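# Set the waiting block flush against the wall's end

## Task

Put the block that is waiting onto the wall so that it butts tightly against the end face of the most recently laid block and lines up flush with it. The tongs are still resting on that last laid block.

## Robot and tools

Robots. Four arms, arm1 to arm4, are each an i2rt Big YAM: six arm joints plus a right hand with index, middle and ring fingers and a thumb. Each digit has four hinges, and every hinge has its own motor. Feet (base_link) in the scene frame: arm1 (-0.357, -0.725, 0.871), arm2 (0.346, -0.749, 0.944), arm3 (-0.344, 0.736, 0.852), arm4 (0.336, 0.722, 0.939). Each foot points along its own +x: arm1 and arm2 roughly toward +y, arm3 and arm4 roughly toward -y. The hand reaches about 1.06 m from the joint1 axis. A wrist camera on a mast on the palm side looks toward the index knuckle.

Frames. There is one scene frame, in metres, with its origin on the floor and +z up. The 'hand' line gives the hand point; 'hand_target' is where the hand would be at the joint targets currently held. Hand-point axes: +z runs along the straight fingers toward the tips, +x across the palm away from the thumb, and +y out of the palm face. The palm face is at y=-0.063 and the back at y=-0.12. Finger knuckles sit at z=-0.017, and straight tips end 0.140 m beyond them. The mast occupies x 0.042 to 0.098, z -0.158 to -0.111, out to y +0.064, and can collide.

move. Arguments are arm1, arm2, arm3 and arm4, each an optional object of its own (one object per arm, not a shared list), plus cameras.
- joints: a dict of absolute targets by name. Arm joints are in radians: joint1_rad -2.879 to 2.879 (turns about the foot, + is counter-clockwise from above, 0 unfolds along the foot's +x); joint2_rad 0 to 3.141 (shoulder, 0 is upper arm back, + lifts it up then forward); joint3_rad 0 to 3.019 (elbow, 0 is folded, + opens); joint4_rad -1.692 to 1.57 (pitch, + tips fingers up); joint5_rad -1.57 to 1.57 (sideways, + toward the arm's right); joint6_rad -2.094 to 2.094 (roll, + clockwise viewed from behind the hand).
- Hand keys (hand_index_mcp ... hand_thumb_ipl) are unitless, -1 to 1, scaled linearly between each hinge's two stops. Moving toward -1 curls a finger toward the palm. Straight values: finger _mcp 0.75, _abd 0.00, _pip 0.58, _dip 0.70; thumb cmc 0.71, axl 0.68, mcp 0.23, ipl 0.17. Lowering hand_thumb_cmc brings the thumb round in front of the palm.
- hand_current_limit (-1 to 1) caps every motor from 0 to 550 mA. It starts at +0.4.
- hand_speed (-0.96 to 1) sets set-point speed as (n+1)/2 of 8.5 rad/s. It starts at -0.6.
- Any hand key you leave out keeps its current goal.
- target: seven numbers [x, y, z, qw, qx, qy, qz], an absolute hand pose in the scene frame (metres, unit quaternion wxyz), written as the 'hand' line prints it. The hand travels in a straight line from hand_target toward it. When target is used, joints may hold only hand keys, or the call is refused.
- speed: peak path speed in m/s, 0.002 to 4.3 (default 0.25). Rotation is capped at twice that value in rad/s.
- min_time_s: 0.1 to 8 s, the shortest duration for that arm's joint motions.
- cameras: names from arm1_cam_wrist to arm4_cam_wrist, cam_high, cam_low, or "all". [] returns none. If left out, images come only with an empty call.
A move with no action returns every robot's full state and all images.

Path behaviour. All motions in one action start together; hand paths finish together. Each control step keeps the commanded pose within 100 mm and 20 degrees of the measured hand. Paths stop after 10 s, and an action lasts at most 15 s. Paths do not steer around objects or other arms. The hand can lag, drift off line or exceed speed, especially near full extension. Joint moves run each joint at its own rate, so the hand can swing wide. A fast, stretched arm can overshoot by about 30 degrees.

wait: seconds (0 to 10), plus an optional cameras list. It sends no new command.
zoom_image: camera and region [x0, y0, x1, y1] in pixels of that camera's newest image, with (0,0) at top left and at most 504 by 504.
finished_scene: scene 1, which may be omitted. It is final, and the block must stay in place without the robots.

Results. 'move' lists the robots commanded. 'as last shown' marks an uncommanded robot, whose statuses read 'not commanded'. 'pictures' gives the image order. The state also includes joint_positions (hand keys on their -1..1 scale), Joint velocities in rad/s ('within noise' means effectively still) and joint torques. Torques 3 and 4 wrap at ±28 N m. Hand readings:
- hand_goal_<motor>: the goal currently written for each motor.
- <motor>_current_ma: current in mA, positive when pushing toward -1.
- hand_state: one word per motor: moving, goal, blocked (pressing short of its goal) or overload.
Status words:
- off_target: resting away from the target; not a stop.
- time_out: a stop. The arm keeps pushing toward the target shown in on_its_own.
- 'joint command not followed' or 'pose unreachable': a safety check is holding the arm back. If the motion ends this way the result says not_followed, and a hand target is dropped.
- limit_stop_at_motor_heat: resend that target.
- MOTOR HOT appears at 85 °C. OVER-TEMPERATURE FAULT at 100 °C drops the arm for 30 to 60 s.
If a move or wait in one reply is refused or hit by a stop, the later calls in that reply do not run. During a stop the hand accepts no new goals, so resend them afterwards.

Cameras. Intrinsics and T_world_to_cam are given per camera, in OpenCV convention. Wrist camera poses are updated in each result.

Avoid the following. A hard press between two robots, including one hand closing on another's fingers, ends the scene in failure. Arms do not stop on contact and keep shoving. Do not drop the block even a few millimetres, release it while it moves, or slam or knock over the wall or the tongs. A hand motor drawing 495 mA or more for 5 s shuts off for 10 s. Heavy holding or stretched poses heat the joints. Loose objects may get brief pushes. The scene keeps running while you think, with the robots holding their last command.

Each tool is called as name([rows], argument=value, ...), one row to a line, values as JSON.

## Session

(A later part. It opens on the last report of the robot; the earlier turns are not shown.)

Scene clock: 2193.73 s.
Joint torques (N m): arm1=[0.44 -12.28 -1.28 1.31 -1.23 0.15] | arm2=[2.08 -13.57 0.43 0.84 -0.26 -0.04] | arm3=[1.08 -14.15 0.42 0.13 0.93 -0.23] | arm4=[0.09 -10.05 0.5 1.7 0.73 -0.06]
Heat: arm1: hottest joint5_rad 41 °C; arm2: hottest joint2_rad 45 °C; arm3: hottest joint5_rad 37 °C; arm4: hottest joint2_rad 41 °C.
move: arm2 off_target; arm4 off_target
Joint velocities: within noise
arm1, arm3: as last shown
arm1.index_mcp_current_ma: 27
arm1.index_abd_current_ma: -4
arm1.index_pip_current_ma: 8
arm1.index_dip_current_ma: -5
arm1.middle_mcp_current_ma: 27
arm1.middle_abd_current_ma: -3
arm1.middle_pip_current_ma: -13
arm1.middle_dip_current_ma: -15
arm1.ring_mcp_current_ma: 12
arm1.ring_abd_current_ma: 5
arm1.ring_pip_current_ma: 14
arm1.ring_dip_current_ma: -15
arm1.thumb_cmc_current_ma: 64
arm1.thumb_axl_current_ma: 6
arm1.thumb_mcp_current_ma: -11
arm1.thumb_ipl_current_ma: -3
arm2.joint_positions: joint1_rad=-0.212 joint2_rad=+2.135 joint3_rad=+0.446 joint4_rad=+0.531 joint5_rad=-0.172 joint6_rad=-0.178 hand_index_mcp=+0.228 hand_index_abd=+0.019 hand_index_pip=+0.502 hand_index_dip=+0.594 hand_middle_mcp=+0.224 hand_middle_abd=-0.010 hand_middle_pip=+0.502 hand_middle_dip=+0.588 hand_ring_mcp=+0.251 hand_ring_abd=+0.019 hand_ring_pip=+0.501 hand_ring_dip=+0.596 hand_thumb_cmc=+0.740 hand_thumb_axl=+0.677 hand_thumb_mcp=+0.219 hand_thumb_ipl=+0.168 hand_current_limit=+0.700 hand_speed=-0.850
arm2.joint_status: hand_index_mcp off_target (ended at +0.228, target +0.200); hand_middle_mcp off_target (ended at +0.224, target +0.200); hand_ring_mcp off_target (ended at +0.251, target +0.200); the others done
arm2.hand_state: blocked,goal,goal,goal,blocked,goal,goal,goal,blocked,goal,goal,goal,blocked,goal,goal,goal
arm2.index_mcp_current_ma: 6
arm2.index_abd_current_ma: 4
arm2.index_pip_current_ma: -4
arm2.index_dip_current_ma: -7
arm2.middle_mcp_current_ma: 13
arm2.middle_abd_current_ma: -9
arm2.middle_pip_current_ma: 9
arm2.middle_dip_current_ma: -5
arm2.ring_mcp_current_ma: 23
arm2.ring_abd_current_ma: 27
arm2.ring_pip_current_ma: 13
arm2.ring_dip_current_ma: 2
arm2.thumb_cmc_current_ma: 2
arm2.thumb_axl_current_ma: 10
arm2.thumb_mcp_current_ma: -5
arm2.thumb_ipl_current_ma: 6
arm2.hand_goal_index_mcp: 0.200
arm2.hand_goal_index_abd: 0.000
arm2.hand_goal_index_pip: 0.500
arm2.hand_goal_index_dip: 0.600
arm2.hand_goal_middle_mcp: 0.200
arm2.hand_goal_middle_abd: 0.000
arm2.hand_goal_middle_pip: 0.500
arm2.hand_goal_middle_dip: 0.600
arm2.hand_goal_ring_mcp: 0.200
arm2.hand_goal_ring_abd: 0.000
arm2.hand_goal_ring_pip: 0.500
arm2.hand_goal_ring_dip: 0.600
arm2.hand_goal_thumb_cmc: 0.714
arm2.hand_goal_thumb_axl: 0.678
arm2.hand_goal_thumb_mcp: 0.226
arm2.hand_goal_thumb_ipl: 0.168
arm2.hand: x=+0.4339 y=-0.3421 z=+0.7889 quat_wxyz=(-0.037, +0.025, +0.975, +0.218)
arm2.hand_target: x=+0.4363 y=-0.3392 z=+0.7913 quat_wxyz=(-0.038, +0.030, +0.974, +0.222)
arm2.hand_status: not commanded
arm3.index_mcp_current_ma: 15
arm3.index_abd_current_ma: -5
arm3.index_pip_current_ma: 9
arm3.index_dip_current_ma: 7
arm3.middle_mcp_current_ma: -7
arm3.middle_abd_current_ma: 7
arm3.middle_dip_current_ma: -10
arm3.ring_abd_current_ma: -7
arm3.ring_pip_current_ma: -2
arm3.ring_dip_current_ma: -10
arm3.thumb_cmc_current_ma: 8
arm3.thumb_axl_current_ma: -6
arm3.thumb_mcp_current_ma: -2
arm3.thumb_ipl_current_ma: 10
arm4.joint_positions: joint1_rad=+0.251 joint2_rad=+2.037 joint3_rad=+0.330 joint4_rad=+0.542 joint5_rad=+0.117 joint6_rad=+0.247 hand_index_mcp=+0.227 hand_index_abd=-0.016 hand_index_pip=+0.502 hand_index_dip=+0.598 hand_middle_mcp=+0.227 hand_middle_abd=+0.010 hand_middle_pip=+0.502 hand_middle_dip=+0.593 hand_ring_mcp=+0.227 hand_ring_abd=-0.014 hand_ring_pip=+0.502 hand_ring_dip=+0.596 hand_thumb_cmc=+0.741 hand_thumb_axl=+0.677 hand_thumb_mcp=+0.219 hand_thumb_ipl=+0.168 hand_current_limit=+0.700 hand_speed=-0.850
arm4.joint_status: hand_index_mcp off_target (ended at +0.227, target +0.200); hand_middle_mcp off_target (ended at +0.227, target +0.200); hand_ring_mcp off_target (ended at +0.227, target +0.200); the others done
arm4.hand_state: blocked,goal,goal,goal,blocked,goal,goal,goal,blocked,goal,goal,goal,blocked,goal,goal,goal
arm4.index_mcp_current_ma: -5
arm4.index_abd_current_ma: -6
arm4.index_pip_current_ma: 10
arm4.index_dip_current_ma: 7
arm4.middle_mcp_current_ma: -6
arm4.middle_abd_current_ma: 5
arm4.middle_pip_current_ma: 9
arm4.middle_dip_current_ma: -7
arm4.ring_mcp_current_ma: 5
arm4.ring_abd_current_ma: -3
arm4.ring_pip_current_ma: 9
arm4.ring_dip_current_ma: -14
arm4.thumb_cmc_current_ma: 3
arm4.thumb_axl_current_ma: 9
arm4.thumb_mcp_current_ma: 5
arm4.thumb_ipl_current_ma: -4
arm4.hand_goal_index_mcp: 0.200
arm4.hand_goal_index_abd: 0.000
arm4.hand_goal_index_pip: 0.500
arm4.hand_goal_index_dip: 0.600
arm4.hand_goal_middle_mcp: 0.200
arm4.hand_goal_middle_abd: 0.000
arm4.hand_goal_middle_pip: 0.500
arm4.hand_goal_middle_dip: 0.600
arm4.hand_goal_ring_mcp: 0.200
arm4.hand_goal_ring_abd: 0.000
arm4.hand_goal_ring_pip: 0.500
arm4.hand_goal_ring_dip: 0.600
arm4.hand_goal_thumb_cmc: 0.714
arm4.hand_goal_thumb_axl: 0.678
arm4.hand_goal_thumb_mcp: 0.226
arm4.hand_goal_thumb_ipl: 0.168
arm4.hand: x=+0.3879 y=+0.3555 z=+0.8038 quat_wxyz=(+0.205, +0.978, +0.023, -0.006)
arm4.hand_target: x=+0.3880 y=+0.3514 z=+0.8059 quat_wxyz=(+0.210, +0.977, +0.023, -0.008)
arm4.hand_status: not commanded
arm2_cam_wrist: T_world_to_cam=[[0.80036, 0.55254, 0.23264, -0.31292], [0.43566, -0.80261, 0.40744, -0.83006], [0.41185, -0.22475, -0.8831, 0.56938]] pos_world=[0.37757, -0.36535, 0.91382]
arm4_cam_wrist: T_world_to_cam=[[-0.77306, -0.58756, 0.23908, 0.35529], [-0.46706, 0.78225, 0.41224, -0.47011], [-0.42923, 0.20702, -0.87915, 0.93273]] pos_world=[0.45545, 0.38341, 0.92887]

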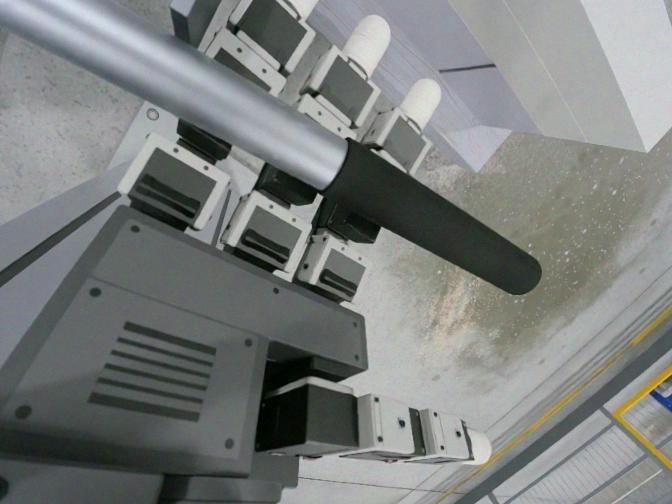

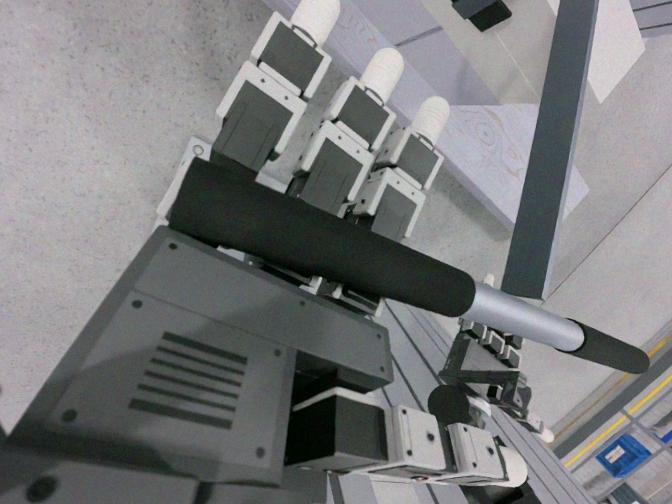

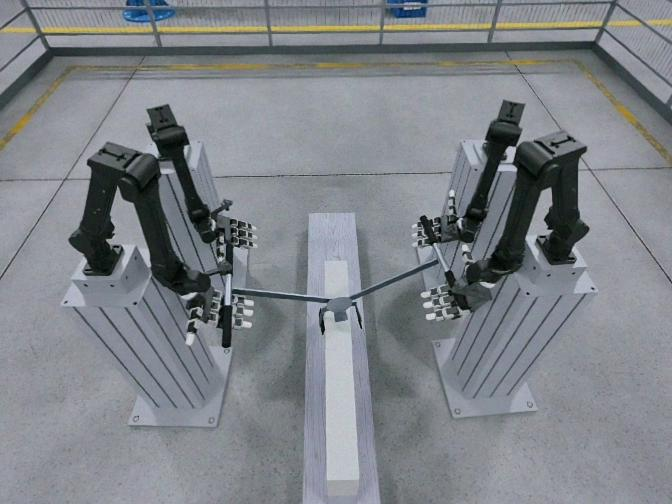

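move(cameras=["cam_high","cam_low","arm1_cam_wrist","arm3_cam_wrist","arm2_cam_wrist","arm4_cam_wrist"])

zoom_image(camera="cam_high", region=[290, 270, 390, 370])

zoom_image(camera="cam_low", region=[220, 190, 420, 340])

Scene clock: 2196.53 s.
Joint torques (N m): arm1=[0.26 -12.22 -1.28 1.32 -1.23 0.15] | arm2=[2.78 -13.86 0.25 0.9 -0.26 -0.09] | arm3=[1.14 -14.21 0.39 0.14 0.94 -0.23] | arm4=[-0.15 -10.05 0.59 1.8 0.73 -0.04]
Heat: arm1: hottest joint5_rad 41 °C; arm2: hottest joint2_rad 45 °C; arm3: hottest joint5_rad 37 °C; arm4: hottest joint2_rad 41 °C.
Joint velocities: within noise
arm1.joint_positions: joint1_rad=-1.137 joint2_rad=+2.483 joint3_rad=+0.859 joint4_rad=+0.109 joint5_rad=-0.845 joint6_rad=-0.951 hand_index_mcp=+0.809 hand_index_abd=-0.001 hand_index_pip=+0.577 hand_index_dip=+0.692 hand_middle_mcp=+0.808 hand_middle_abd=+0.006 hand_middle_pip=+0.577 hand_middle_dip=+0.686 hand_ring_mcp=+0.809 hand_ring_abd=+0.000 hand_ring_pip=+0.577 hand_ring_dip=+0.687 hand_thumb_cmc=+0.737 hand_thumb_axl=+0.683 hand_thumb_mcp=+0.221 hand_thumb_ipl=+0.167 hand_current_limit=+0.700 hand_speed=-0.850
arm1.joint_status: not commanded
arm1.hand_state: goal,goal,goal,goal,goal,goal,goal,goal,goal,goal,goal,goal,blocked,goal,goal,goal
arm1.index_mcp_current_ma: 26
arm1.index_abd_current_ma: -12
arm1.index_pip_current_ma: 10
arm1.index_dip_current_ma: -9
arm1.middle_mcp_current_ma: 25
arm1.middle_abd_current_ma: 4
arm1.middle_pip_current_ma: -7
arm1.middle_dip_current_ma: -5
arm1.ring_mcp_current_ma: 17
arm1.ring_abd_current_ma: -2
arm1.ring_pip_current_ma: 13
arm1.ring_dip_current_ma: -15
arm1.thumb_cmc_current_ma: 58
arm1.thumb_axl_current_ma: 7
arm1.thumb_mcp_current_ma: -12
arm1.thumb_ipl_current_ma: -4
arm1.hand_goal_index_mcp: 0.800
arm1.hand_goal_index_abd: 0.000
arm1.hand_goal_index_pip: 0.576
arm1.hand_goal_index_dip: 0.690
arm1.hand_goal_middle_mcp: 0.800
arm1.hand_goal_middle_abd: 0.000
arm1.hand_goal_middle_pip: 0.576
arm1.hand_goal_middle_dip: 0.690
arm1.hand_goal_ring_mcp: 0.800
arm1.hand_goal_ring_abd: 0.000
arm1.hand_goal_ring_pip: 0.576
arm1.hand_goal_ring_dip: 0.690
arm1.hand_goal_thumb_cmc: 0.714
arm1.hand_goal_thumb_axl: 0.678
arm1.hand_goal_thumb_mcp: 0.226
arm1.hand_goal_thumb_ipl: 0.168
arm1.hand: x=-0.0712 y=-0.3760 z=+0.6569 quat_wxyz=(-0.199, +0.043, +0.908, +0.366) (m; scene frame)
arm1.hand_target: x=-0.0782 y=-0.3798 z=+0.6507 quat_wxyz=(-0.209, +0.052, +0.907, +0.363) (m; scene frame)
arm1.hand_status: not commanded
arm2.joint_positions: joint1_rad=-0.212 joint2_rad=+2.135 joint3_rad=+0.446 joint4_rad=+0.531 joint5_rad=-0.172 joint6_rad=-0.178 hand_index_mcp=+0.228 hand_index_abd=+0.019 hand_index_pip=+0.502 hand_index_dip=+0.594 hand_middle_mcp=+0.224 hand_middle_abd=-0.010 hand_middle_pip=+0.502 hand_middle_dip=+0.588 hand_ring_mcp=+0.251 hand_ring_abd=+0.019 hand_ring_pip=+0.501 hand_ring_dip=+0.596 hand_thumb_cmc=+0.740 hand_thumb_axl=+0.677 hand_thumb_mcp=+0.219 hand_thumb_ipl=+0.168 hand_current_limit=+0.700 hand_speed=-0.850
arm2.joint_status: hand_index_mcp off_target (ended at +0.228, target +0.200); hand_middle_mcp off_target (ended at +0.224, target +0.200); hand_ring_mcp off_target (ended at +0.251, target +0.200); the others done
arm2.hand_state: blocked,goal,goal,goal,blocked,goal,goal,goal,blocked,goal,goal,goal,blocked,goal,goal,goal
arm2.index_mcp_current_ma: 8
arm2.index_abd_current_ma: 13
arm2.index_pip_current_ma: -11
arm2.index_dip_current_ma: -14
arm2.middle_mcp_current_ma: 25
arm2.middle_abd_current_ma: -13
arm2.middle_pip_current_ma: 8
arm2.middle_dip_current_ma: -14
arm2.ring_mcp_current_ma: 23
arm2.ring_abd_current_ma: 3
arm2.ring_pip_current_ma: 10
arm2.ring_dip_current_ma: 3
arm2.thumb_cmc_current_ma: 8
arm2.thumb_axl_current_ma: 3
arm2.thumb_mcp_current_ma: -5
arm2.thumb_ipl_current_ma: -9
arm2.hand_goal_index_mcp: 0.200
arm2.hand_goal_index_abd: 0.000
arm2.hand_goal_index_pip: 0.500
arm2.hand_goal_index_dip: 0.600
arm2.hand_goal_middle_mcp: 0.200
arm2.hand_goal_middle_abd: 0.000
arm2.hand_goal_middle_pip: 0.500
arm2.hand_goal_middle_dip: 0.600
arm2.hand_goal_ring_mcp: 0.200
arm2.hand_goal_ring_abd: 0.000
arm2.hand_goal_ring_pip: 0.500
arm2.hand_goal_ring_dip: 0.600
arm2.hand_goal_thumb_cmc: 0.714
arm2.hand_goal_thumb_axl: 0.678
arm2.hand_goal_thumb_mcp: 0.226
arm2.hand_goal_thumb_ipl: 0.168
arm2.hand: x=+0.4339 y=-0.3421 z=+0.7889 quat_wxyz=(-0.037, +0.025, +0.975, +0.218) (m; scene frame)
arm2.hand_target: x=+0.4363 y=-0.3392 z=+0.7913 quat_wxyz=(-0.038, +0.030, +0.974, +0.222) (m; scene frame)
arm2.hand_status: not commanded
arm3.joint_positions: joint1_rad=+1.142 joint2_rad=+2.425 joint3_rad=+0.853 joint4_rad=+0.040 joint5_rad=+0.940 joint6_rad=+1.026 hand_index_mcp=+0.811 hand_index_abd=+0.003 hand_index_pip=+0.577 hand_index_dip=+0.697 hand_middle_mcp=+0.810 hand_middle_abd=+0.005 hand_middle_pip=+0.576 hand_middle_dip=+0.686 hand_ring_mcp=+0.811 hand_ring_abd=-0.001 hand_ring_pip=+0.577 hand_ring_dip=+0.686 hand_thumb_cmc=+0.729 hand_thumb_axl=+0.676 hand_thumb_mcp=+0.221 hand_thumb_ipl=+0.167 hand_current_limit=+0.700 hand_speed=-0.850
arm3.joint_status: not commanded
arm3.hand_state: goal,goal,goal,goal,goal,goal,goal,goal,goal,goal,goal,goal,goal,goal,goal,goal
arm3.index_mcp_current_ma: 19
arm3.index_abd_current_ma: -2
arm3.index_pip_current_ma: 10
arm3.index_dip_current_ma: 6
arm3.middle_mcp_current_ma: -1
arm3.middle_abd_current_ma: 9
arm3.middle_pip_current_ma: 9
arm3.middle_dip_current_ma: -12
arm3.ring_mcp_current_ma: 5
arm3.ring_abd_current_ma: -6
arm3.ring_pip_current_ma: -2
arm3.ring_dip_current_ma: -8
arm3.thumb_cmc_current_ma: 10
arm3.thumb_axl_current_ma: -10
arm3.thumb_mcp_current_ma: 0
arm3.thumb_ipl_current_ma: 8
arm3.hand_goal_index_mcp: 0.800
arm3.hand_goal_index_abd: 0.000
arm3.hand_goal_index_pip: 0.576
arm3.hand_goal_index_dip: 0.690
arm3.hand_goal_middle_mcp: 0.800
arm3.hand_goal_middle_abd: 0.000
arm3.hand_goal_middle_pip: 0.576
arm3.hand_goal_middle_dip: 0.690
arm3.hand_goal_ring_mcp: 0.800
arm3.hand_goal_ring_abd: 0.000
arm3.hand_goal_ring_pip: 0.576
arm3.hand_goal_ring_dip: 0.690
arm3.hand_goal_thumb_cmc: 0.714
arm3.hand_goal_thumb_axl: 0.678
arm3.hand_goal_thumb_mcp: 0.226
arm3.hand_goal_thumb_ipl: 0.168
arm3.hand: x=-0.0784 y=+0.4033 z=+0.6915 quat_wxyz=(+0.410, +0.889, +0.042, -0.198) (m; scene frame)
arm3.hand_target: x=-0.0731 y=+0.4025 z=+0.6957 quat_wxyz=(+0.412, +0.891, +0.042, -0.189) (m; scene frame)
arm3.hand_status: not commanded
arm4.joint_positions: joint1_rad=+0.251 joint2_rad=+2.037 joint3_rad=+0.330 joint4_rad=+0.542 joint5_rad=+0.117 joint6_rad=+0.247 hand_index_mcp=+0.227 hand_index_abd=-0.016 hand_index_pip=+0.502 hand_index_dip=+0.598 hand_middle_mcp=+0.227 hand_middle_abd=+0.010 hand_middle_pip=+0.502 hand_middle_dip=+0.593 hand_ring_mcp=+0.227 hand_ring_abd=-0.014 hand_ring_pip=+0.502 hand_ring_dip=+0.596 hand_thumb_cmc=+0.741 hand_thumb_axl=+0.677 hand_thumb_mcp=+0.219 hand_thumb_ipl=+0.168 hand_current_limit=+0.700 hand_speed=-0.850
arm4.joint_status: hand_index_mcp off_target (ended at +0.227, target +0.200); hand_middle_mcp off_target (ended at +0.227, target +0.200); hand_ring_mcp off_target (ended at +0.227, target +0.200); the others done
arm4.hand_state: blocked,goal,goal,goal,blocked,goal,goal,goal,blocked,goal,goal,goal,blocked,goal,goal,goal
arm4.index_mcp_current_ma: 1
arm4.index_abd_current_ma: -4
arm4.index_pip_current_ma: 16
arm4.index_dip_current_ma: 0
arm4.middle_mcp_current_ma: 5
arm4.middle_abd_current_ma: -9
arm4.middle_pip_current_ma: 14
arm4.middle_dip_current_ma: -8
arm4.ring_mcp_current_ma: 3
arm4.ring_abd_current_ma: -7
arm4.ring_pip_current_ma: 4
arm4.ring_dip_current_ma: -3
arm4.thumb_cmc_current_ma: 9
arm4.thumb_axl_current_ma: 6
arm4.thumb_mcp_current_ma: 11
arm4.thumb_ipl_current_ma: 8
arm4.hand_goal_index_mcp: 0.200
arm4.hand_goal_index_abd: 0.000
arm4.hand_goal_index_pip: 0.500
arm4.hand_goal_index_dip: 0.600
arm4.hand_goal_middle_mcp: 0.200
arm4.hand_goal_middle_abd: 0.000
arm4.hand_goal_middle_pip: 0.500
arm4.hand_goal_middle_dip: 0.600
arm4.hand_goal_ring_mcp: 0.200
arm4.hand_goal_ring_abd: 0.000
arm4.hand_goal_ring_pip: 0.500
arm4.hand_goal_ring_dip: 0.600
arm4.hand_goal_thumb_cmc: 0.714
arm4.hand_goal_thumb_axl: 0.678
arm4.hand_goal_thumb_mcp: 0.226
arm4.hand_goal_thumb_ipl: 0.168
arm4.hand: x=+0.3879 y=+0.3555 z=+0.8038 quat_wxyz=(+0.205, +0.978, +0.023, -0.006) (m; scene frame)
arm4.hand_target: x=+0.3880 y=+0.3514 z=+0.8059 quat_wxyz=(+0.210, +0.977, +0.023, -0.008) (m; scene frame)
arm4.hand_status: not commanded
pictures: arm1_cam_wrist, arm2_cam_wrist, arm3_cam_wrist, arm4_cam_wrist, cam_high, cam_low
camera_calibration:
arm1_cam_wrist: T_world_to_cam=[[0.83086, 0.54926, 0.08937, 0.24454], [0.55521, -0.82907, -0.06629, -0.26684], [0.03768, 0.10469, -0.99379, 0.82035]] pos_world=[-0.08594, -0.44143, 0.77571]
arm2_cam_wrist: T_world_to_cam=[[0.80036, 0.55254, 0.23264, -0.31292], [0.43566, -0.80261, 0.40744, -0.83006], [0.41185, -0.22475, -0.8831, 0.56938]] pos_world=[0.37757, -0.36535, 0.91382]
arm3_cam_wrist: T_world_to_cam=[[-0.54428, -0.34711, 0.76372, -0.40222], [-0.26634, 0.93478, 0.23504, -0.60899], [-0.7955, -0.07548, -0.60123, 0.50944]] pos_world=[0.02414, 0.46811, 0.75662]
arm4_cam_wrist: T_world_to_cam=[[-0.77306, -0.58756, 0.23908, 0.35529], [-0.46706, 0.78225, 0.41224, -0.47011], [-0.42923, 0.20702, -0.87915, 0.93273]] pos_world=[0.45545, 0.38341, 0.92887]

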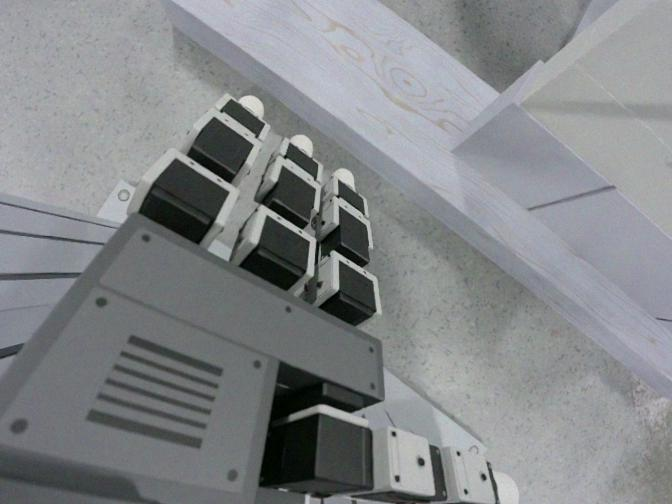

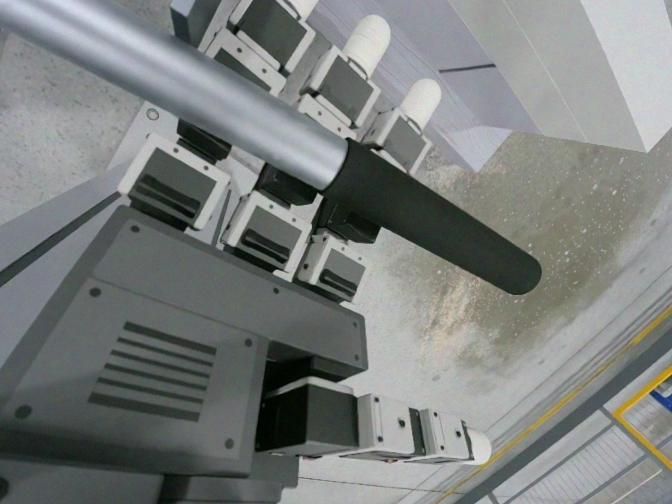

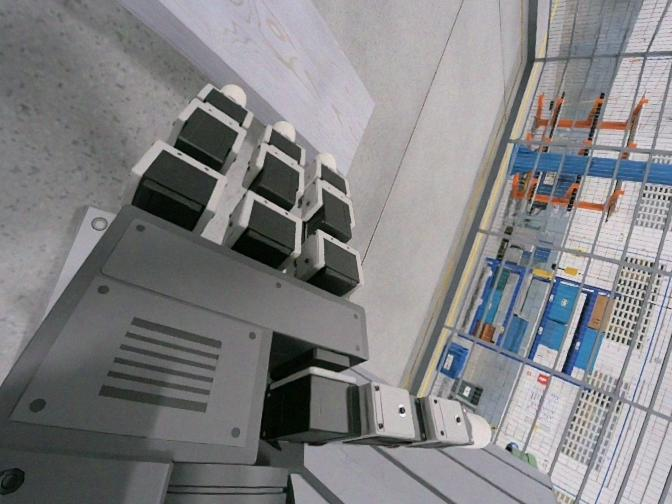

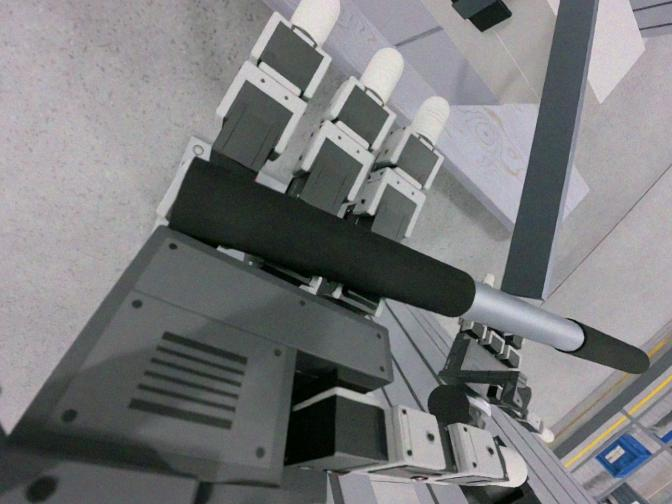

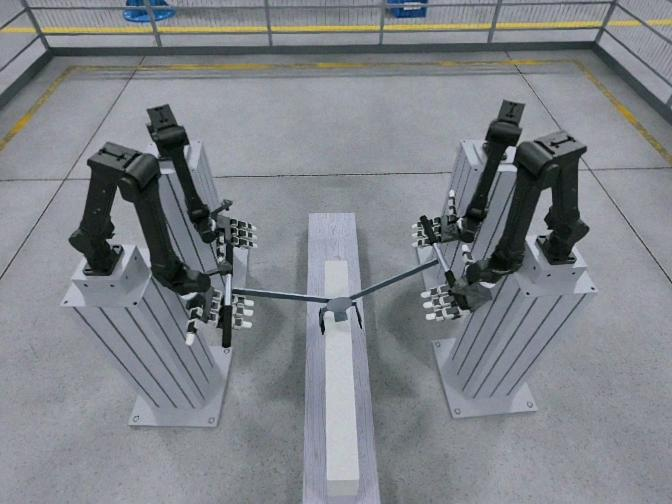

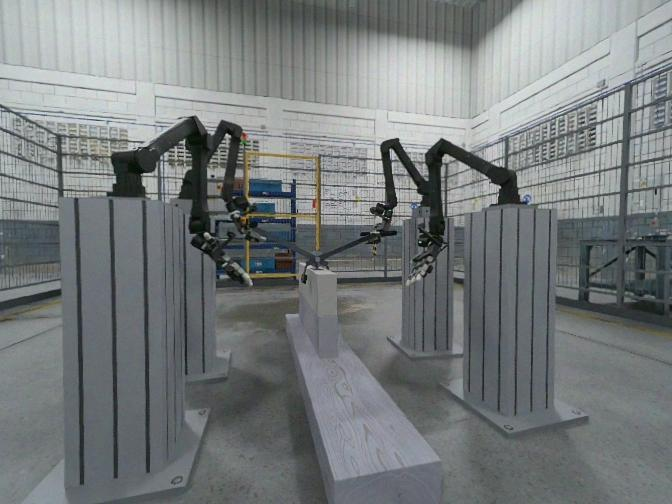

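Scaled by 5.040 from the camera's image (finer frame: 960x720).

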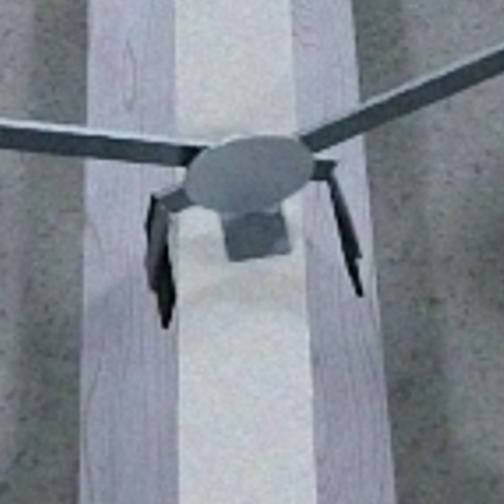

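Scaled by 2.520 from the camera's image (finer frame: 960x720).

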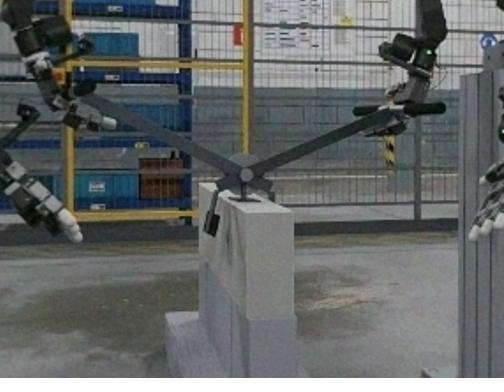

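move(arm2={"joints":{"hand_index_mcp":0.8,"hand_middle_mcp":0.8,"hand_ring_mcp":0.8,"hand_index_pip":0.576,"hand_middle_pip":0.576,"hand_ring_pip":0.576,"hand_index_dip":0.69,"hand_middle_dip":0.69,"hand_ring_dip":0.69}}, arm4={"joints":{"hand_index_mcp":0.8,"hand_middle_mcp":0.8,"hand_ring_mcp":0.8,"hand_index_pip":0.576,"hand_middle_pip":0.576,"hand_ring_pip":0.576,"hand_index_dip":0.69,"hand_middle_dip":0.69,"hand_ring_dip":0.69}}, cameras=["arm2_cam_wrist","arm4_cam_wrist","cam_high","cam_low"])

zoom_image(camera="cam_high", region=[170, 180, 510, 370])

zoom_image(camera="cam_low", region=[220, 190, 420, 340])

Scene clock: 2214.37 s.
Joint torques (N m): arm1=[0.32 -12.4 -1.26 1.31 -1.23 0.14] | arm2=[2.37 -13.39 0.39 0.75 -0.18 -0.11] | arm3=[1.08 -14.21 0.42 0.13 0.94 -0.22] | arm4=[0.15 -10.05 0.53 1.55 0.7 -0.07]
Heat: arm1: hottest joint5_rad 41 °C; arm2: hottest joint2_rad 44 °C; arm3: hottest joint5_rad 37 °C; arm4: hottest joint2_rad 40 °C.
move: arm2 done; arm4 done
Joint velocities: within noise
arm1, arm3: as last shown
arm1.index_mcp_current_ma: 24
arm1.index_abd_current_ma: -4
arm1.index_pip_current_ma: -8
arm1.index_dip_current_ma: -5
arm1.middle_mcp_current_ma: 21
arm1.middle_abd_current_ma: 0
arm1.middle_pip_current_ma: -13
arm1.middle_dip_current_ma: -7
arm1.ring_mcp_current_ma: 11
arm1.ring_abd_current_ma: 2
arm1.ring_pip_current_ma: 15
arm1.ring_dip_current_ma: -16
arm1.thumb_cmc_current_ma: 56
arm1.thumb_axl_current_ma: 14
arm1.thumb_mcp_current_ma: -11
arm1.thumb_ipl_current_ma: -3
arm2.joint_positions: joint1_rad=-0.212 joint2_rad=+2.135 joint3_rad=+0.447 joint4_rad=+0.531 joint5_rad=-0.173 joint6_rad=-0.178 hand_index_mcp=+0.803 hand_index_abd=+0.019 hand_index_pip=+0.575 hand_index_dip=+0.682 hand_middle_mcp=+0.802 hand_middle_abd=-0.009 hand_middle_pip=+0.575 hand_middle_dip=+0.680 hand_ring_mcp=+0.803 hand_ring_abd=+0.020 hand_ring_pip=+0.575 hand_ring_dip=+0.682 hand_thumb_cmc=+0.740 hand_thumb_axl=+0.677 hand_thumb_mcp=+0.219 hand_thumb_ipl=+0.168 hand_current_limit=+0.700 hand_speed=-0.850
arm2.joint_status: all done
arm2.hand_state: goal,goal,goal,goal,goal,goal,goal,goal,goal,goal,goal,goal,blocked,goal,goal,goal
arm2.index_mcp_current_ma: -5
arm2.index_abd_current_ma: 3
arm2.index_pip_current_ma: -15
arm2.index_dip_current_ma: -6
arm2.middle_mcp_current_ma: 13
arm2.middle_abd_current_ma: -2
arm2.middle_pip_current_ma: 0
arm2.middle_dip_current_ma: 15
arm2.ring_mcp_current_ma: -13
arm2.ring_abd_current_ma: 25
arm2.ring_pip_current_ma: 27
arm2.ring_dip_current_ma: 9
arm2.thumb_cmc_current_ma: 7
arm2.thumb_axl_current_ma: -3
arm2.thumb_mcp_current_ma: 16
arm2.thumb_ipl_current_ma: 2
arm2.hand_goal_index_mcp: 0.800
arm2.hand_goal_index_abd: 0.000
arm2.hand_goal_index_pip: 0.576
arm2.hand_goal_index_dip: 0.690
arm2.hand_goal_middle_mcp: 0.800
arm2.hand_goal_middle_abd: 0.000
arm2.hand_goal_middle_pip: 0.576
arm2.hand_goal_middle_dip: 0.690
arm2.hand_goal_ring_mcp: 0.800
arm2.hand_goal_ring_abd: 0.000
arm2.hand_goal_ring_pip: 0.576
arm2.hand_goal_ring_dip: 0.690
arm2.hand_goal_thumb_cmc: 0.714
arm2.hand_goal_thumb_axl: 0.678
arm2.hand_goal_thumb_mcp: 0.226
arm2.hand_goal_thumb_ipl: 0.168
arm2.hand: x=+0.4339 y=-0.3417 z=+0.7890 quat_wxyz=(-0.037, +0.025, +0.975, +0.219)
arm2.hand_target: x=+0.4363 y=-0.3393 z=+0.7913 quat_wxyz=(-0.038, +0.030, +0.974, +0.222)
arm2.hand_status: not commanded
arm3.index_mcp_current_ma: 16
arm3.index_abd_current_ma: -1
arm3.index_pip_current_ma: 14
arm3.index_dip_current_ma: 7
arm3.middle_mcp_current_ma: -5
arm3.middle_abd_current_ma: 3
arm3.middle_pip_current_ma: 5
arm3.ring_mcp_current_ma: 0
arm3.ring_abd_current_ma: -3
arm3.ring_pip_current_ma: -4
arm3.ring_dip_current_ma: -12
arm3.thumb_cmc_current_ma: 5
arm3.thumb_axl_current_ma: -2
arm3.thumb_mcp_current_ma: -5
arm4.joint_positions: joint1_rad=+0.251 joint2_rad=+2.037 joint3_rad=+0.330 joint4_rad=+0.542 joint5_rad=+0.117 joint6_rad=+0.247 hand_index_mcp=+0.802 hand_index_abd=-0.016 hand_index_pip=+0.576 hand_index_dip=+0.684 hand_middle_mcp=+0.802 hand_middle_abd=+0.010 hand_middle_pip=+0.576 hand_middle_dip=+0.684 hand_ring_mcp=+0.797 hand_ring_abd=-0.014 hand_ring_pip=+0.576 hand_ring_dip=+0.684 hand_thumb_cmc=+0.741 hand_thumb_axl=+0.677 hand_thumb_mcp=+0.219 hand_thumb_ipl=+0.168 hand_current_limit=+0.700 hand_speed=-0.850
arm4.joint_status: all done
arm4.hand_state: goal,goal,goal,goal,goal,goal,goal,goal,goal,goal,goal,goal,blocked,goal,goal,goal
arm4.index_mcp_current_ma: -10
arm4.index_abd_current_ma: -8
arm4.index_pip_current_ma: 13
arm4.index_dip_current_ma: -9
arm4.middle_mcp_current_ma: -10
arm4.middle_abd_current_ma: 0
arm4.middle_pip_current_ma: 12
arm4.middle_dip_current_ma: -6
arm4.ring_mcp_current_ma: -12
arm4.ring_abd_current_ma: -11
arm4.ring_pip_current_ma: 10
arm4.ring_dip_current_ma: -16
arm4.thumb_cmc_current_ma: 2
arm4.thumb_axl_current_ma: 0
arm4.thumb_mcp_current_ma: 1
arm4.thumb_ipl_current_ma: 9
arm4.hand_goal_index_mcp: 0.800
arm4.hand_goal_index_abd: 0.000
arm4.hand_goal_index_pip: 0.576
arm4.hand_goal_index_dip: 0.690
arm4.hand_goal_middle_mcp: 0.800
arm4.hand_goal_middle_abd: 0.000
arm4.hand_goal_middle_pip: 0.576
arm4.hand_goal_middle_dip: 0.690
arm4.hand_goal_ring_mcp: 0.800
arm4.hand_goal_ring_abd: 0.000
arm4.hand_goal_ring_pip: 0.576
arm4.hand_goal_ring_dip: 0.690
arm4.hand_goal_thumb_cmc: 0.714
arm4.hand_goal_thumb_axl: 0.678
arm4.hand_goal_thumb_mcp: 0.226
arm4.hand_goal_thumb_ipl: 0.168
arm4.hand: x=+0.3879 y=+0.3555 z=+0.8038 quat_wxyz=(+0.205, +0.978, +0.023, -0.006)
arm4.hand_target: x=+0.3880 y=+0.3514 z=+0.8059 quat_wxyz=(+0.210, +0.977, +0.023, -0.008)
arm4.hand_status: not commanded
arm2_cam_wrist: T_world_to_cam=[[0.80051, 0.5524, 0.23247, -0.31307], [0.43617, -0.80299, 0.40615, -0.82905], [0.41103, -0.22373, -0.88374, 0.57089]] pos_world=[0.37758, -0.36506, 0.91402]
arm4_cam_wrist: T_world_to_cam=[[-0.77306, -0.58756, 0.23908, 0.35529], [-0.46706, 0.78225, 0.41224, -0.47011], [-0.42923, 0.20702, -0.87915, 0.93273]] pos_world=[0.45545, 0.38341, 0.92887]

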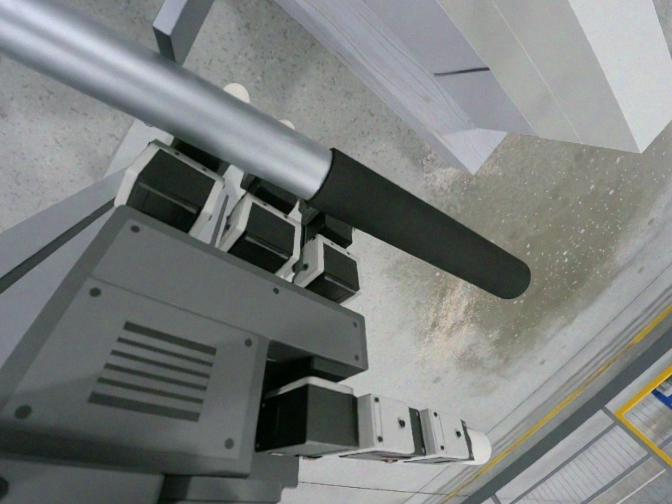

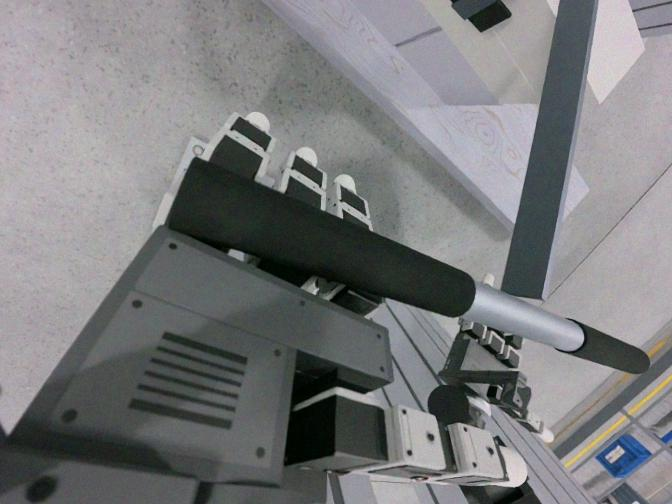

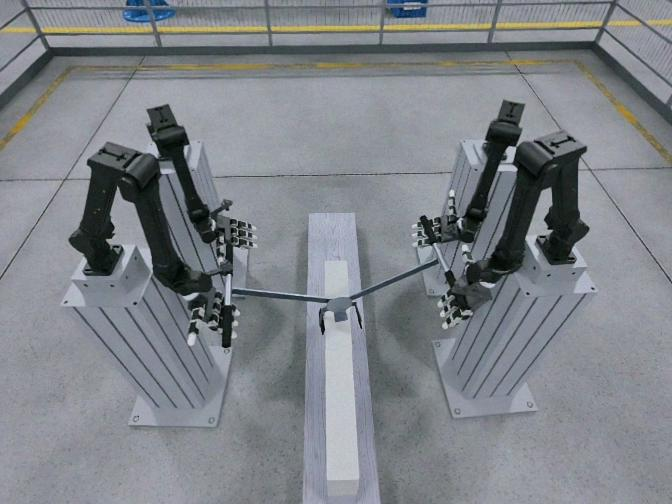

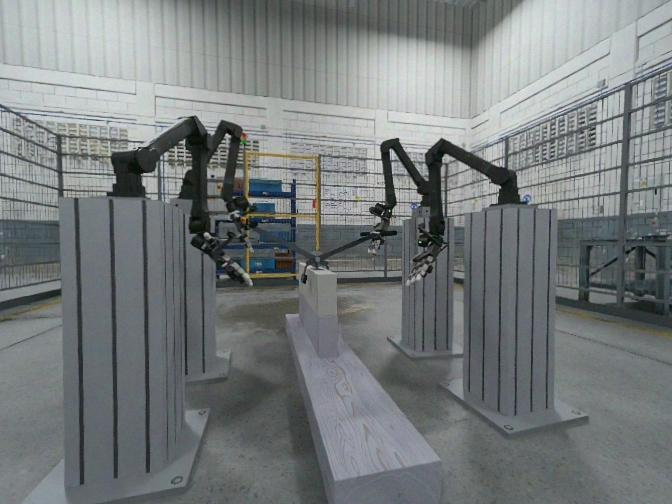

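Scaled by 1.482 from the camera's image (finer frame: 960x720).

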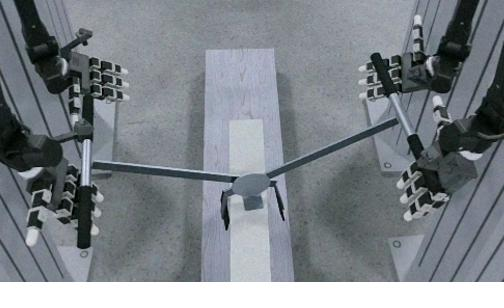

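Scaled by 2.520 from the camera's image (finer frame: 960x720).

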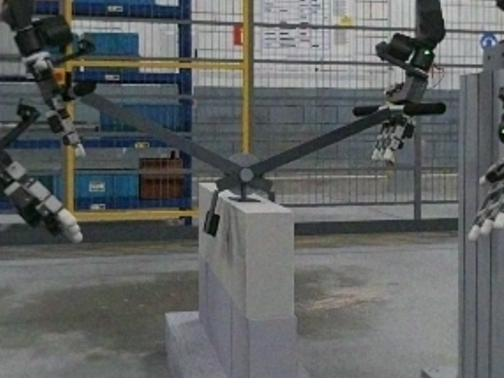

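move(arm2={"joints":{"joint3_rad":0.37,"joint4_rad":0.6},"min_time_s":3}, arm4={"joints":{"joint3_rad":0.26,"joint4_rad":0.62},"min_time_s":3}, cameras=["arm2_cam_wrist","arm4_cam_wrist","cam_high","cam_low"])

zoom_image(camera="cam_high", region=[170, 180, 510, 370])

zoom_image(camera="cam_low", region=[220, 190, 420, 340])

Scene clock: 2239.07 s.
Joint torques (N m): arm1=[0.38 -12.4 -1.26 1.33 -1.24 0.14] | arm2=[1.9 -12.69 -0.9 1.35 -0.19 -0.05] | arm3=[1.26 -14.21 0.34 0.16 0.95 -0.23] | arm4=[0.03 -9.41 -0.83 2.51 0.58 -0.07]
Heat: arm1: hottest joint5_rad 41 °C; arm2: hottest joint2_rad 44 °C; arm3: hottest joint5_rad 37 °C; arm4: hottest joint2_rad 40 °C.
move: arm2 done; arm4 done
Joint velocities: within noise
arm1, arm3: as last shown
arm1.index_mcp_current_ma: 25
arm1.index_abd_current_ma: -8
arm1.index_pip_current_ma: -10
arm1.index_dip_current_ma: -10
arm1.middle_mcp_current_ma: 27
arm1.middle_abd_current_ma: -2
arm1.middle_pip_current_ma: -8
arm1.middle_dip_current_ma: -10
arm1.ring_mcp_current_ma: 12
arm1.ring_abd_current_ma: 5
arm1.ring_pip_current_ma: 12
arm1.ring_dip_current_ma: -17
arm1.thumb_cmc_current_ma: 68
arm1.thumb_axl_current_ma: 9
arm1.thumb_mcp_current_ma: -17
arm1.thumb_ipl_current_ma: 1
arm2.joint_positions: joint1_rad=-0.212 joint2_rad=+2.135 joint3_rad=+0.378 joint4_rad=+0.580 joint5_rad=-0.173 joint6_rad=-0.178 hand_index_mcp=+0.803 hand_index_abd=+0.019 hand_index_pip=+0.575 hand_index_dip=+0.682 hand_middle_mcp=+0.802 hand_middle_abd=-0.009 hand_middle_pip=+0.575 hand_middle_dip=+0.680 hand_ring_mcp=+0.803 hand_ring_abd=+0.020 hand_ring_pip=+0.575 hand_ring_dip=+0.682 hand_thumb_cmc=+0.740 hand_thumb_axl=+0.677 hand_thumb_mcp=+0.219 hand_thumb_ipl=+0.168 hand_current_limit=+0.700 hand_speed=-0.850
arm2.joint_status: all done
arm2.hand_state: goal,goal,goal,goal,goal,goal,goal,goal,goal,goal,goal,goal,blocked,goal,goal,goal
arm2.index_mcp_current_ma: 1
arm2.index_abd_current_ma: 2
arm2.index_pip_current_ma: -2
arm2.index_dip_current_ma: -4
arm2.middle_mcp_current_ma: 1
arm2.middle_abd_current_ma: -3
arm2.middle_pip_current_ma: 19
arm2.middle_dip_current_ma: 4
arm2.ring_mcp_current_ma: -12
arm2.ring_abd_current_ma: 12
arm2.ring_pip_current_ma: 10
arm2.ring_dip_current_ma: 5
arm2.thumb_cmc_current_ma: 23
arm2.thumb_axl_current_ma: -1
arm2.thumb_mcp_current_ma: -5
arm2.thumb_ipl_current_ma: 6
arm2.hand_goal_index_mcp: 0.800
arm2.hand_goal_index_abd: 0.000
arm2.hand_goal_index_pip: 0.576
arm2.hand_goal_index_dip: 0.690
arm2.hand_goal_middle_mcp: 0.800
arm2.hand_goal_middle_abd: 0.000
arm2.hand_goal_middle_pip: 0.576
arm2.hand_goal_middle_dip: 0.690
arm2.hand_goal_ring_mcp: 0.800
arm2.hand_goal_ring_abd: 0.000
arm2.hand_goal_ring_pip: 0.576
arm2.hand_goal_ring_dip: 0.690
arm2.hand_goal_thumb_cmc: 0.714
arm2.hand_goal_thumb_axl: 0.678
arm2.hand_goal_thumb_mcp: 0.226
arm2.hand_goal_thumb_ipl: 0.168
arm2.hand: x=+0.4260 y=-0.3707 z=+0.7894 quat_wxyz=(-0.040, +0.026, +0.977, +0.209)
arm2.hand_target: x=+0.4278 y=-0.3703 z=+0.7939 quat_wxyz=(-0.039, +0.031, +0.975, +0.217)
arm2.hand_status: not commanded
arm3.index_mcp_current_ma: 19
arm3.index_abd_current_ma: -4
arm3.index_pip_current_ma: 7
arm3.index_dip_current_ma: 4
arm3.middle_mcp_current_ma: 1
arm3.middle_abd_current_ma: 8
arm3.middle_pip_current_ma: 8
arm3.middle_dip_current_ma: -9
arm3.ring_mcp_current_ma: -2
arm3.ring_abd_current_ma: -7
arm3.ring_pip_current_ma: -10
arm3.ring_dip_current_ma: -9
arm3.thumb_cmc_current_ma: 8
arm3.thumb_axl_current_ma: -4
arm3.thumb_mcp_current_ma: -2
arm3.thumb_ipl_current_ma: 9
arm4.joint_positions: joint1_rad=+0.251 joint2_rad=+2.037 joint3_rad=+0.264 joint4_rad=+0.597 joint5_rad=+0.120 joint6_rad=+0.247 hand_index_mcp=+0.802 hand_index_abd=-0.016 hand_index_pip=+0.576 hand_index_dip=+0.684 hand_middle_mcp=+0.802 hand_middle_abd=+0.010 hand_middle_pip=+0.576 hand_middle_dip=+0.684 hand_ring_mcp=+0.802 hand_ring_abd=-0.014 hand_ring_pip=+0.576 hand_ring_dip=+0.684 hand_thumb_cmc=+0.740 hand_thumb_axl=+0.677 hand_thumb_mcp=+0.219 hand_thumb_ipl=+0.168 hand_current_limit=+0.700 hand_speed=-0.850
arm4.joint_status: all done
arm4.hand_state: goal,goal,goal,goal,goal,goal,goal,goal,goal,goal,goal,goal,blocked,goal,goal,goal
arm4.index_mcp_current_ma: -1
arm4.index_abd_current_ma: -10
arm4.index_pip_current_ma: -4
arm4.index_dip_current_ma: 3
arm4.middle_mcp_current_ma: -5
arm4.middle_abd_current_ma: 12
arm4.middle_pip_current_ma: 8
arm4.middle_dip_current_ma: -3
arm4.ring_mcp_current_ma: -13
arm4.ring_abd_current_ma: -19
arm4.ring_pip_current_ma: 10
arm4.ring_dip_current_ma: -9
arm4.thumb_cmc_current_ma: 7
arm4.thumb_axl_current_ma: 12
arm4.thumb_mcp_current_ma: 3
arm4.thumb_ipl_current_ma: 1
arm4.hand_goal_index_mcp: 0.800
arm4.hand_goal_index_abd: 0.000
arm4.hand_goal_index_pip: 0.576
arm4.hand_goal_index_dip: 0.690
arm4.hand_goal_middle_mcp: 0.800
arm4.hand_goal_middle_abd: 0.000
arm4.hand_goal_middle_pip: 0.576
arm4.hand_goal_middle_dip: 0.690
arm4.hand_goal_ring_mcp: 0.800
arm4.hand_goal_ring_abd: 0.000
arm4.hand_goal_ring_pip: 0.576
arm4.hand_goal_ring_dip: 0.690
arm4.hand_goal_thumb_cmc: 0.714
arm4.hand_goal_thumb_axl: 0.678
arm4.hand_goal_thumb_mcp: 0.226
arm4.hand_goal_thumb_ipl: 0.168
arm4.hand: x=+0.3793 y=+0.3807 z=+0.8068 quat_wxyz=(+0.200, +0.979, +0.024, -0.009)
arm4.hand_target: x=+0.3794 y=+0.3781 z=+0.8112 quat_wxyz=(+0.211, +0.977, +0.023, -0.008)
arm4.hand_status: not commanded
arm2_cam_wrist: T_world_to_cam=[[0.8017, 0.55681, 0.21736, -0.27778], [0.43838, -0.79491, 0.41946, -0.85753], [0.40634, -0.24099, -0.88137, 0.56167]] pos_world=[0.37038, -0.39163, 0.91511]
arm4_cam_wrist: T_world_to_cam=[[-0.77189, -0.5894, 0.23833, 0.36358], [-0.46426, 0.77867, 0.42207, -0.50274], [-0.43434, 0.21514, -0.87468, 0.92172]] pos_world=[0.44758, 0.40746, 0.93175]

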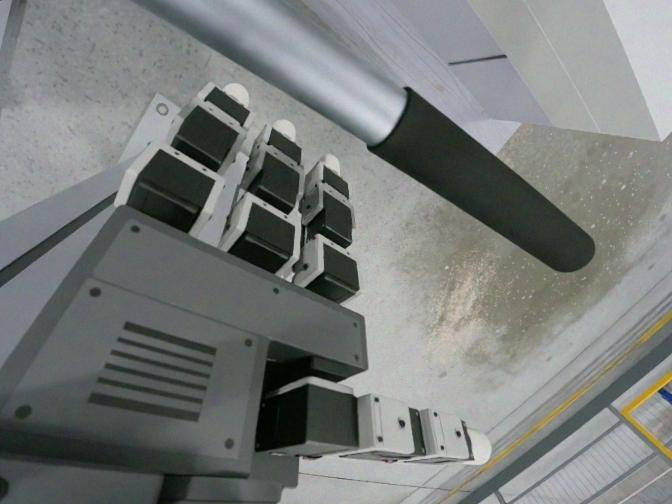

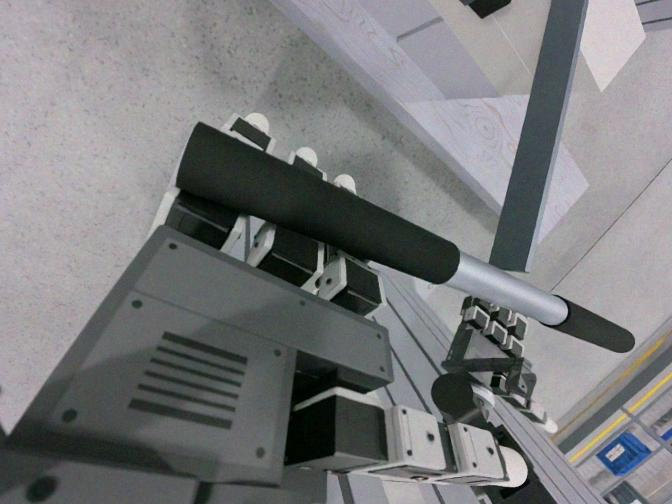

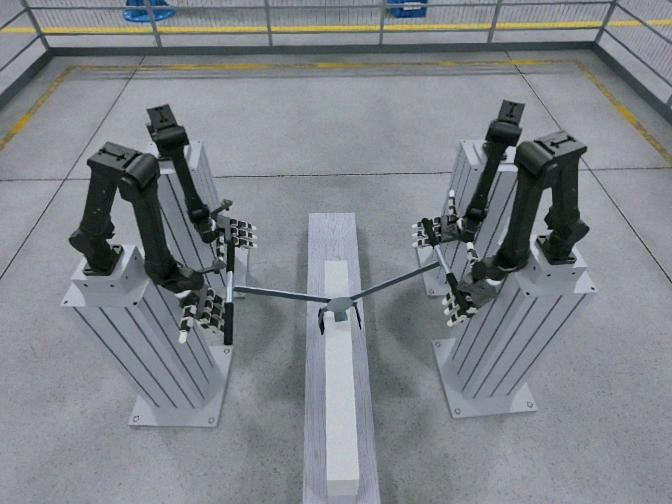

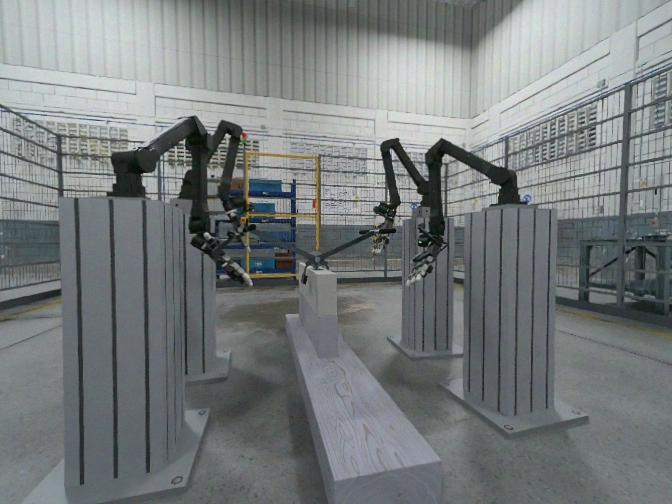

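Scaled by 1.482 from the camera's image (finer frame: 960x720).

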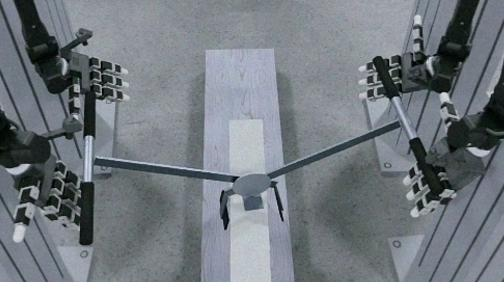

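Scaled by 2.520 from the camera's image (finer frame: 960x720).

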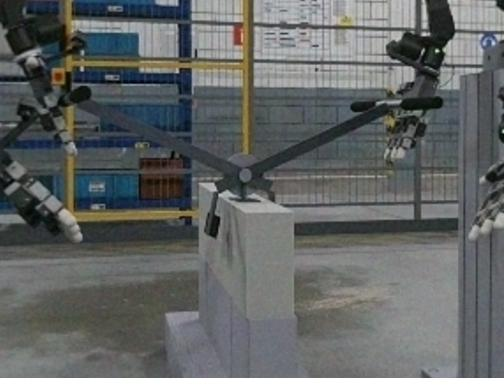

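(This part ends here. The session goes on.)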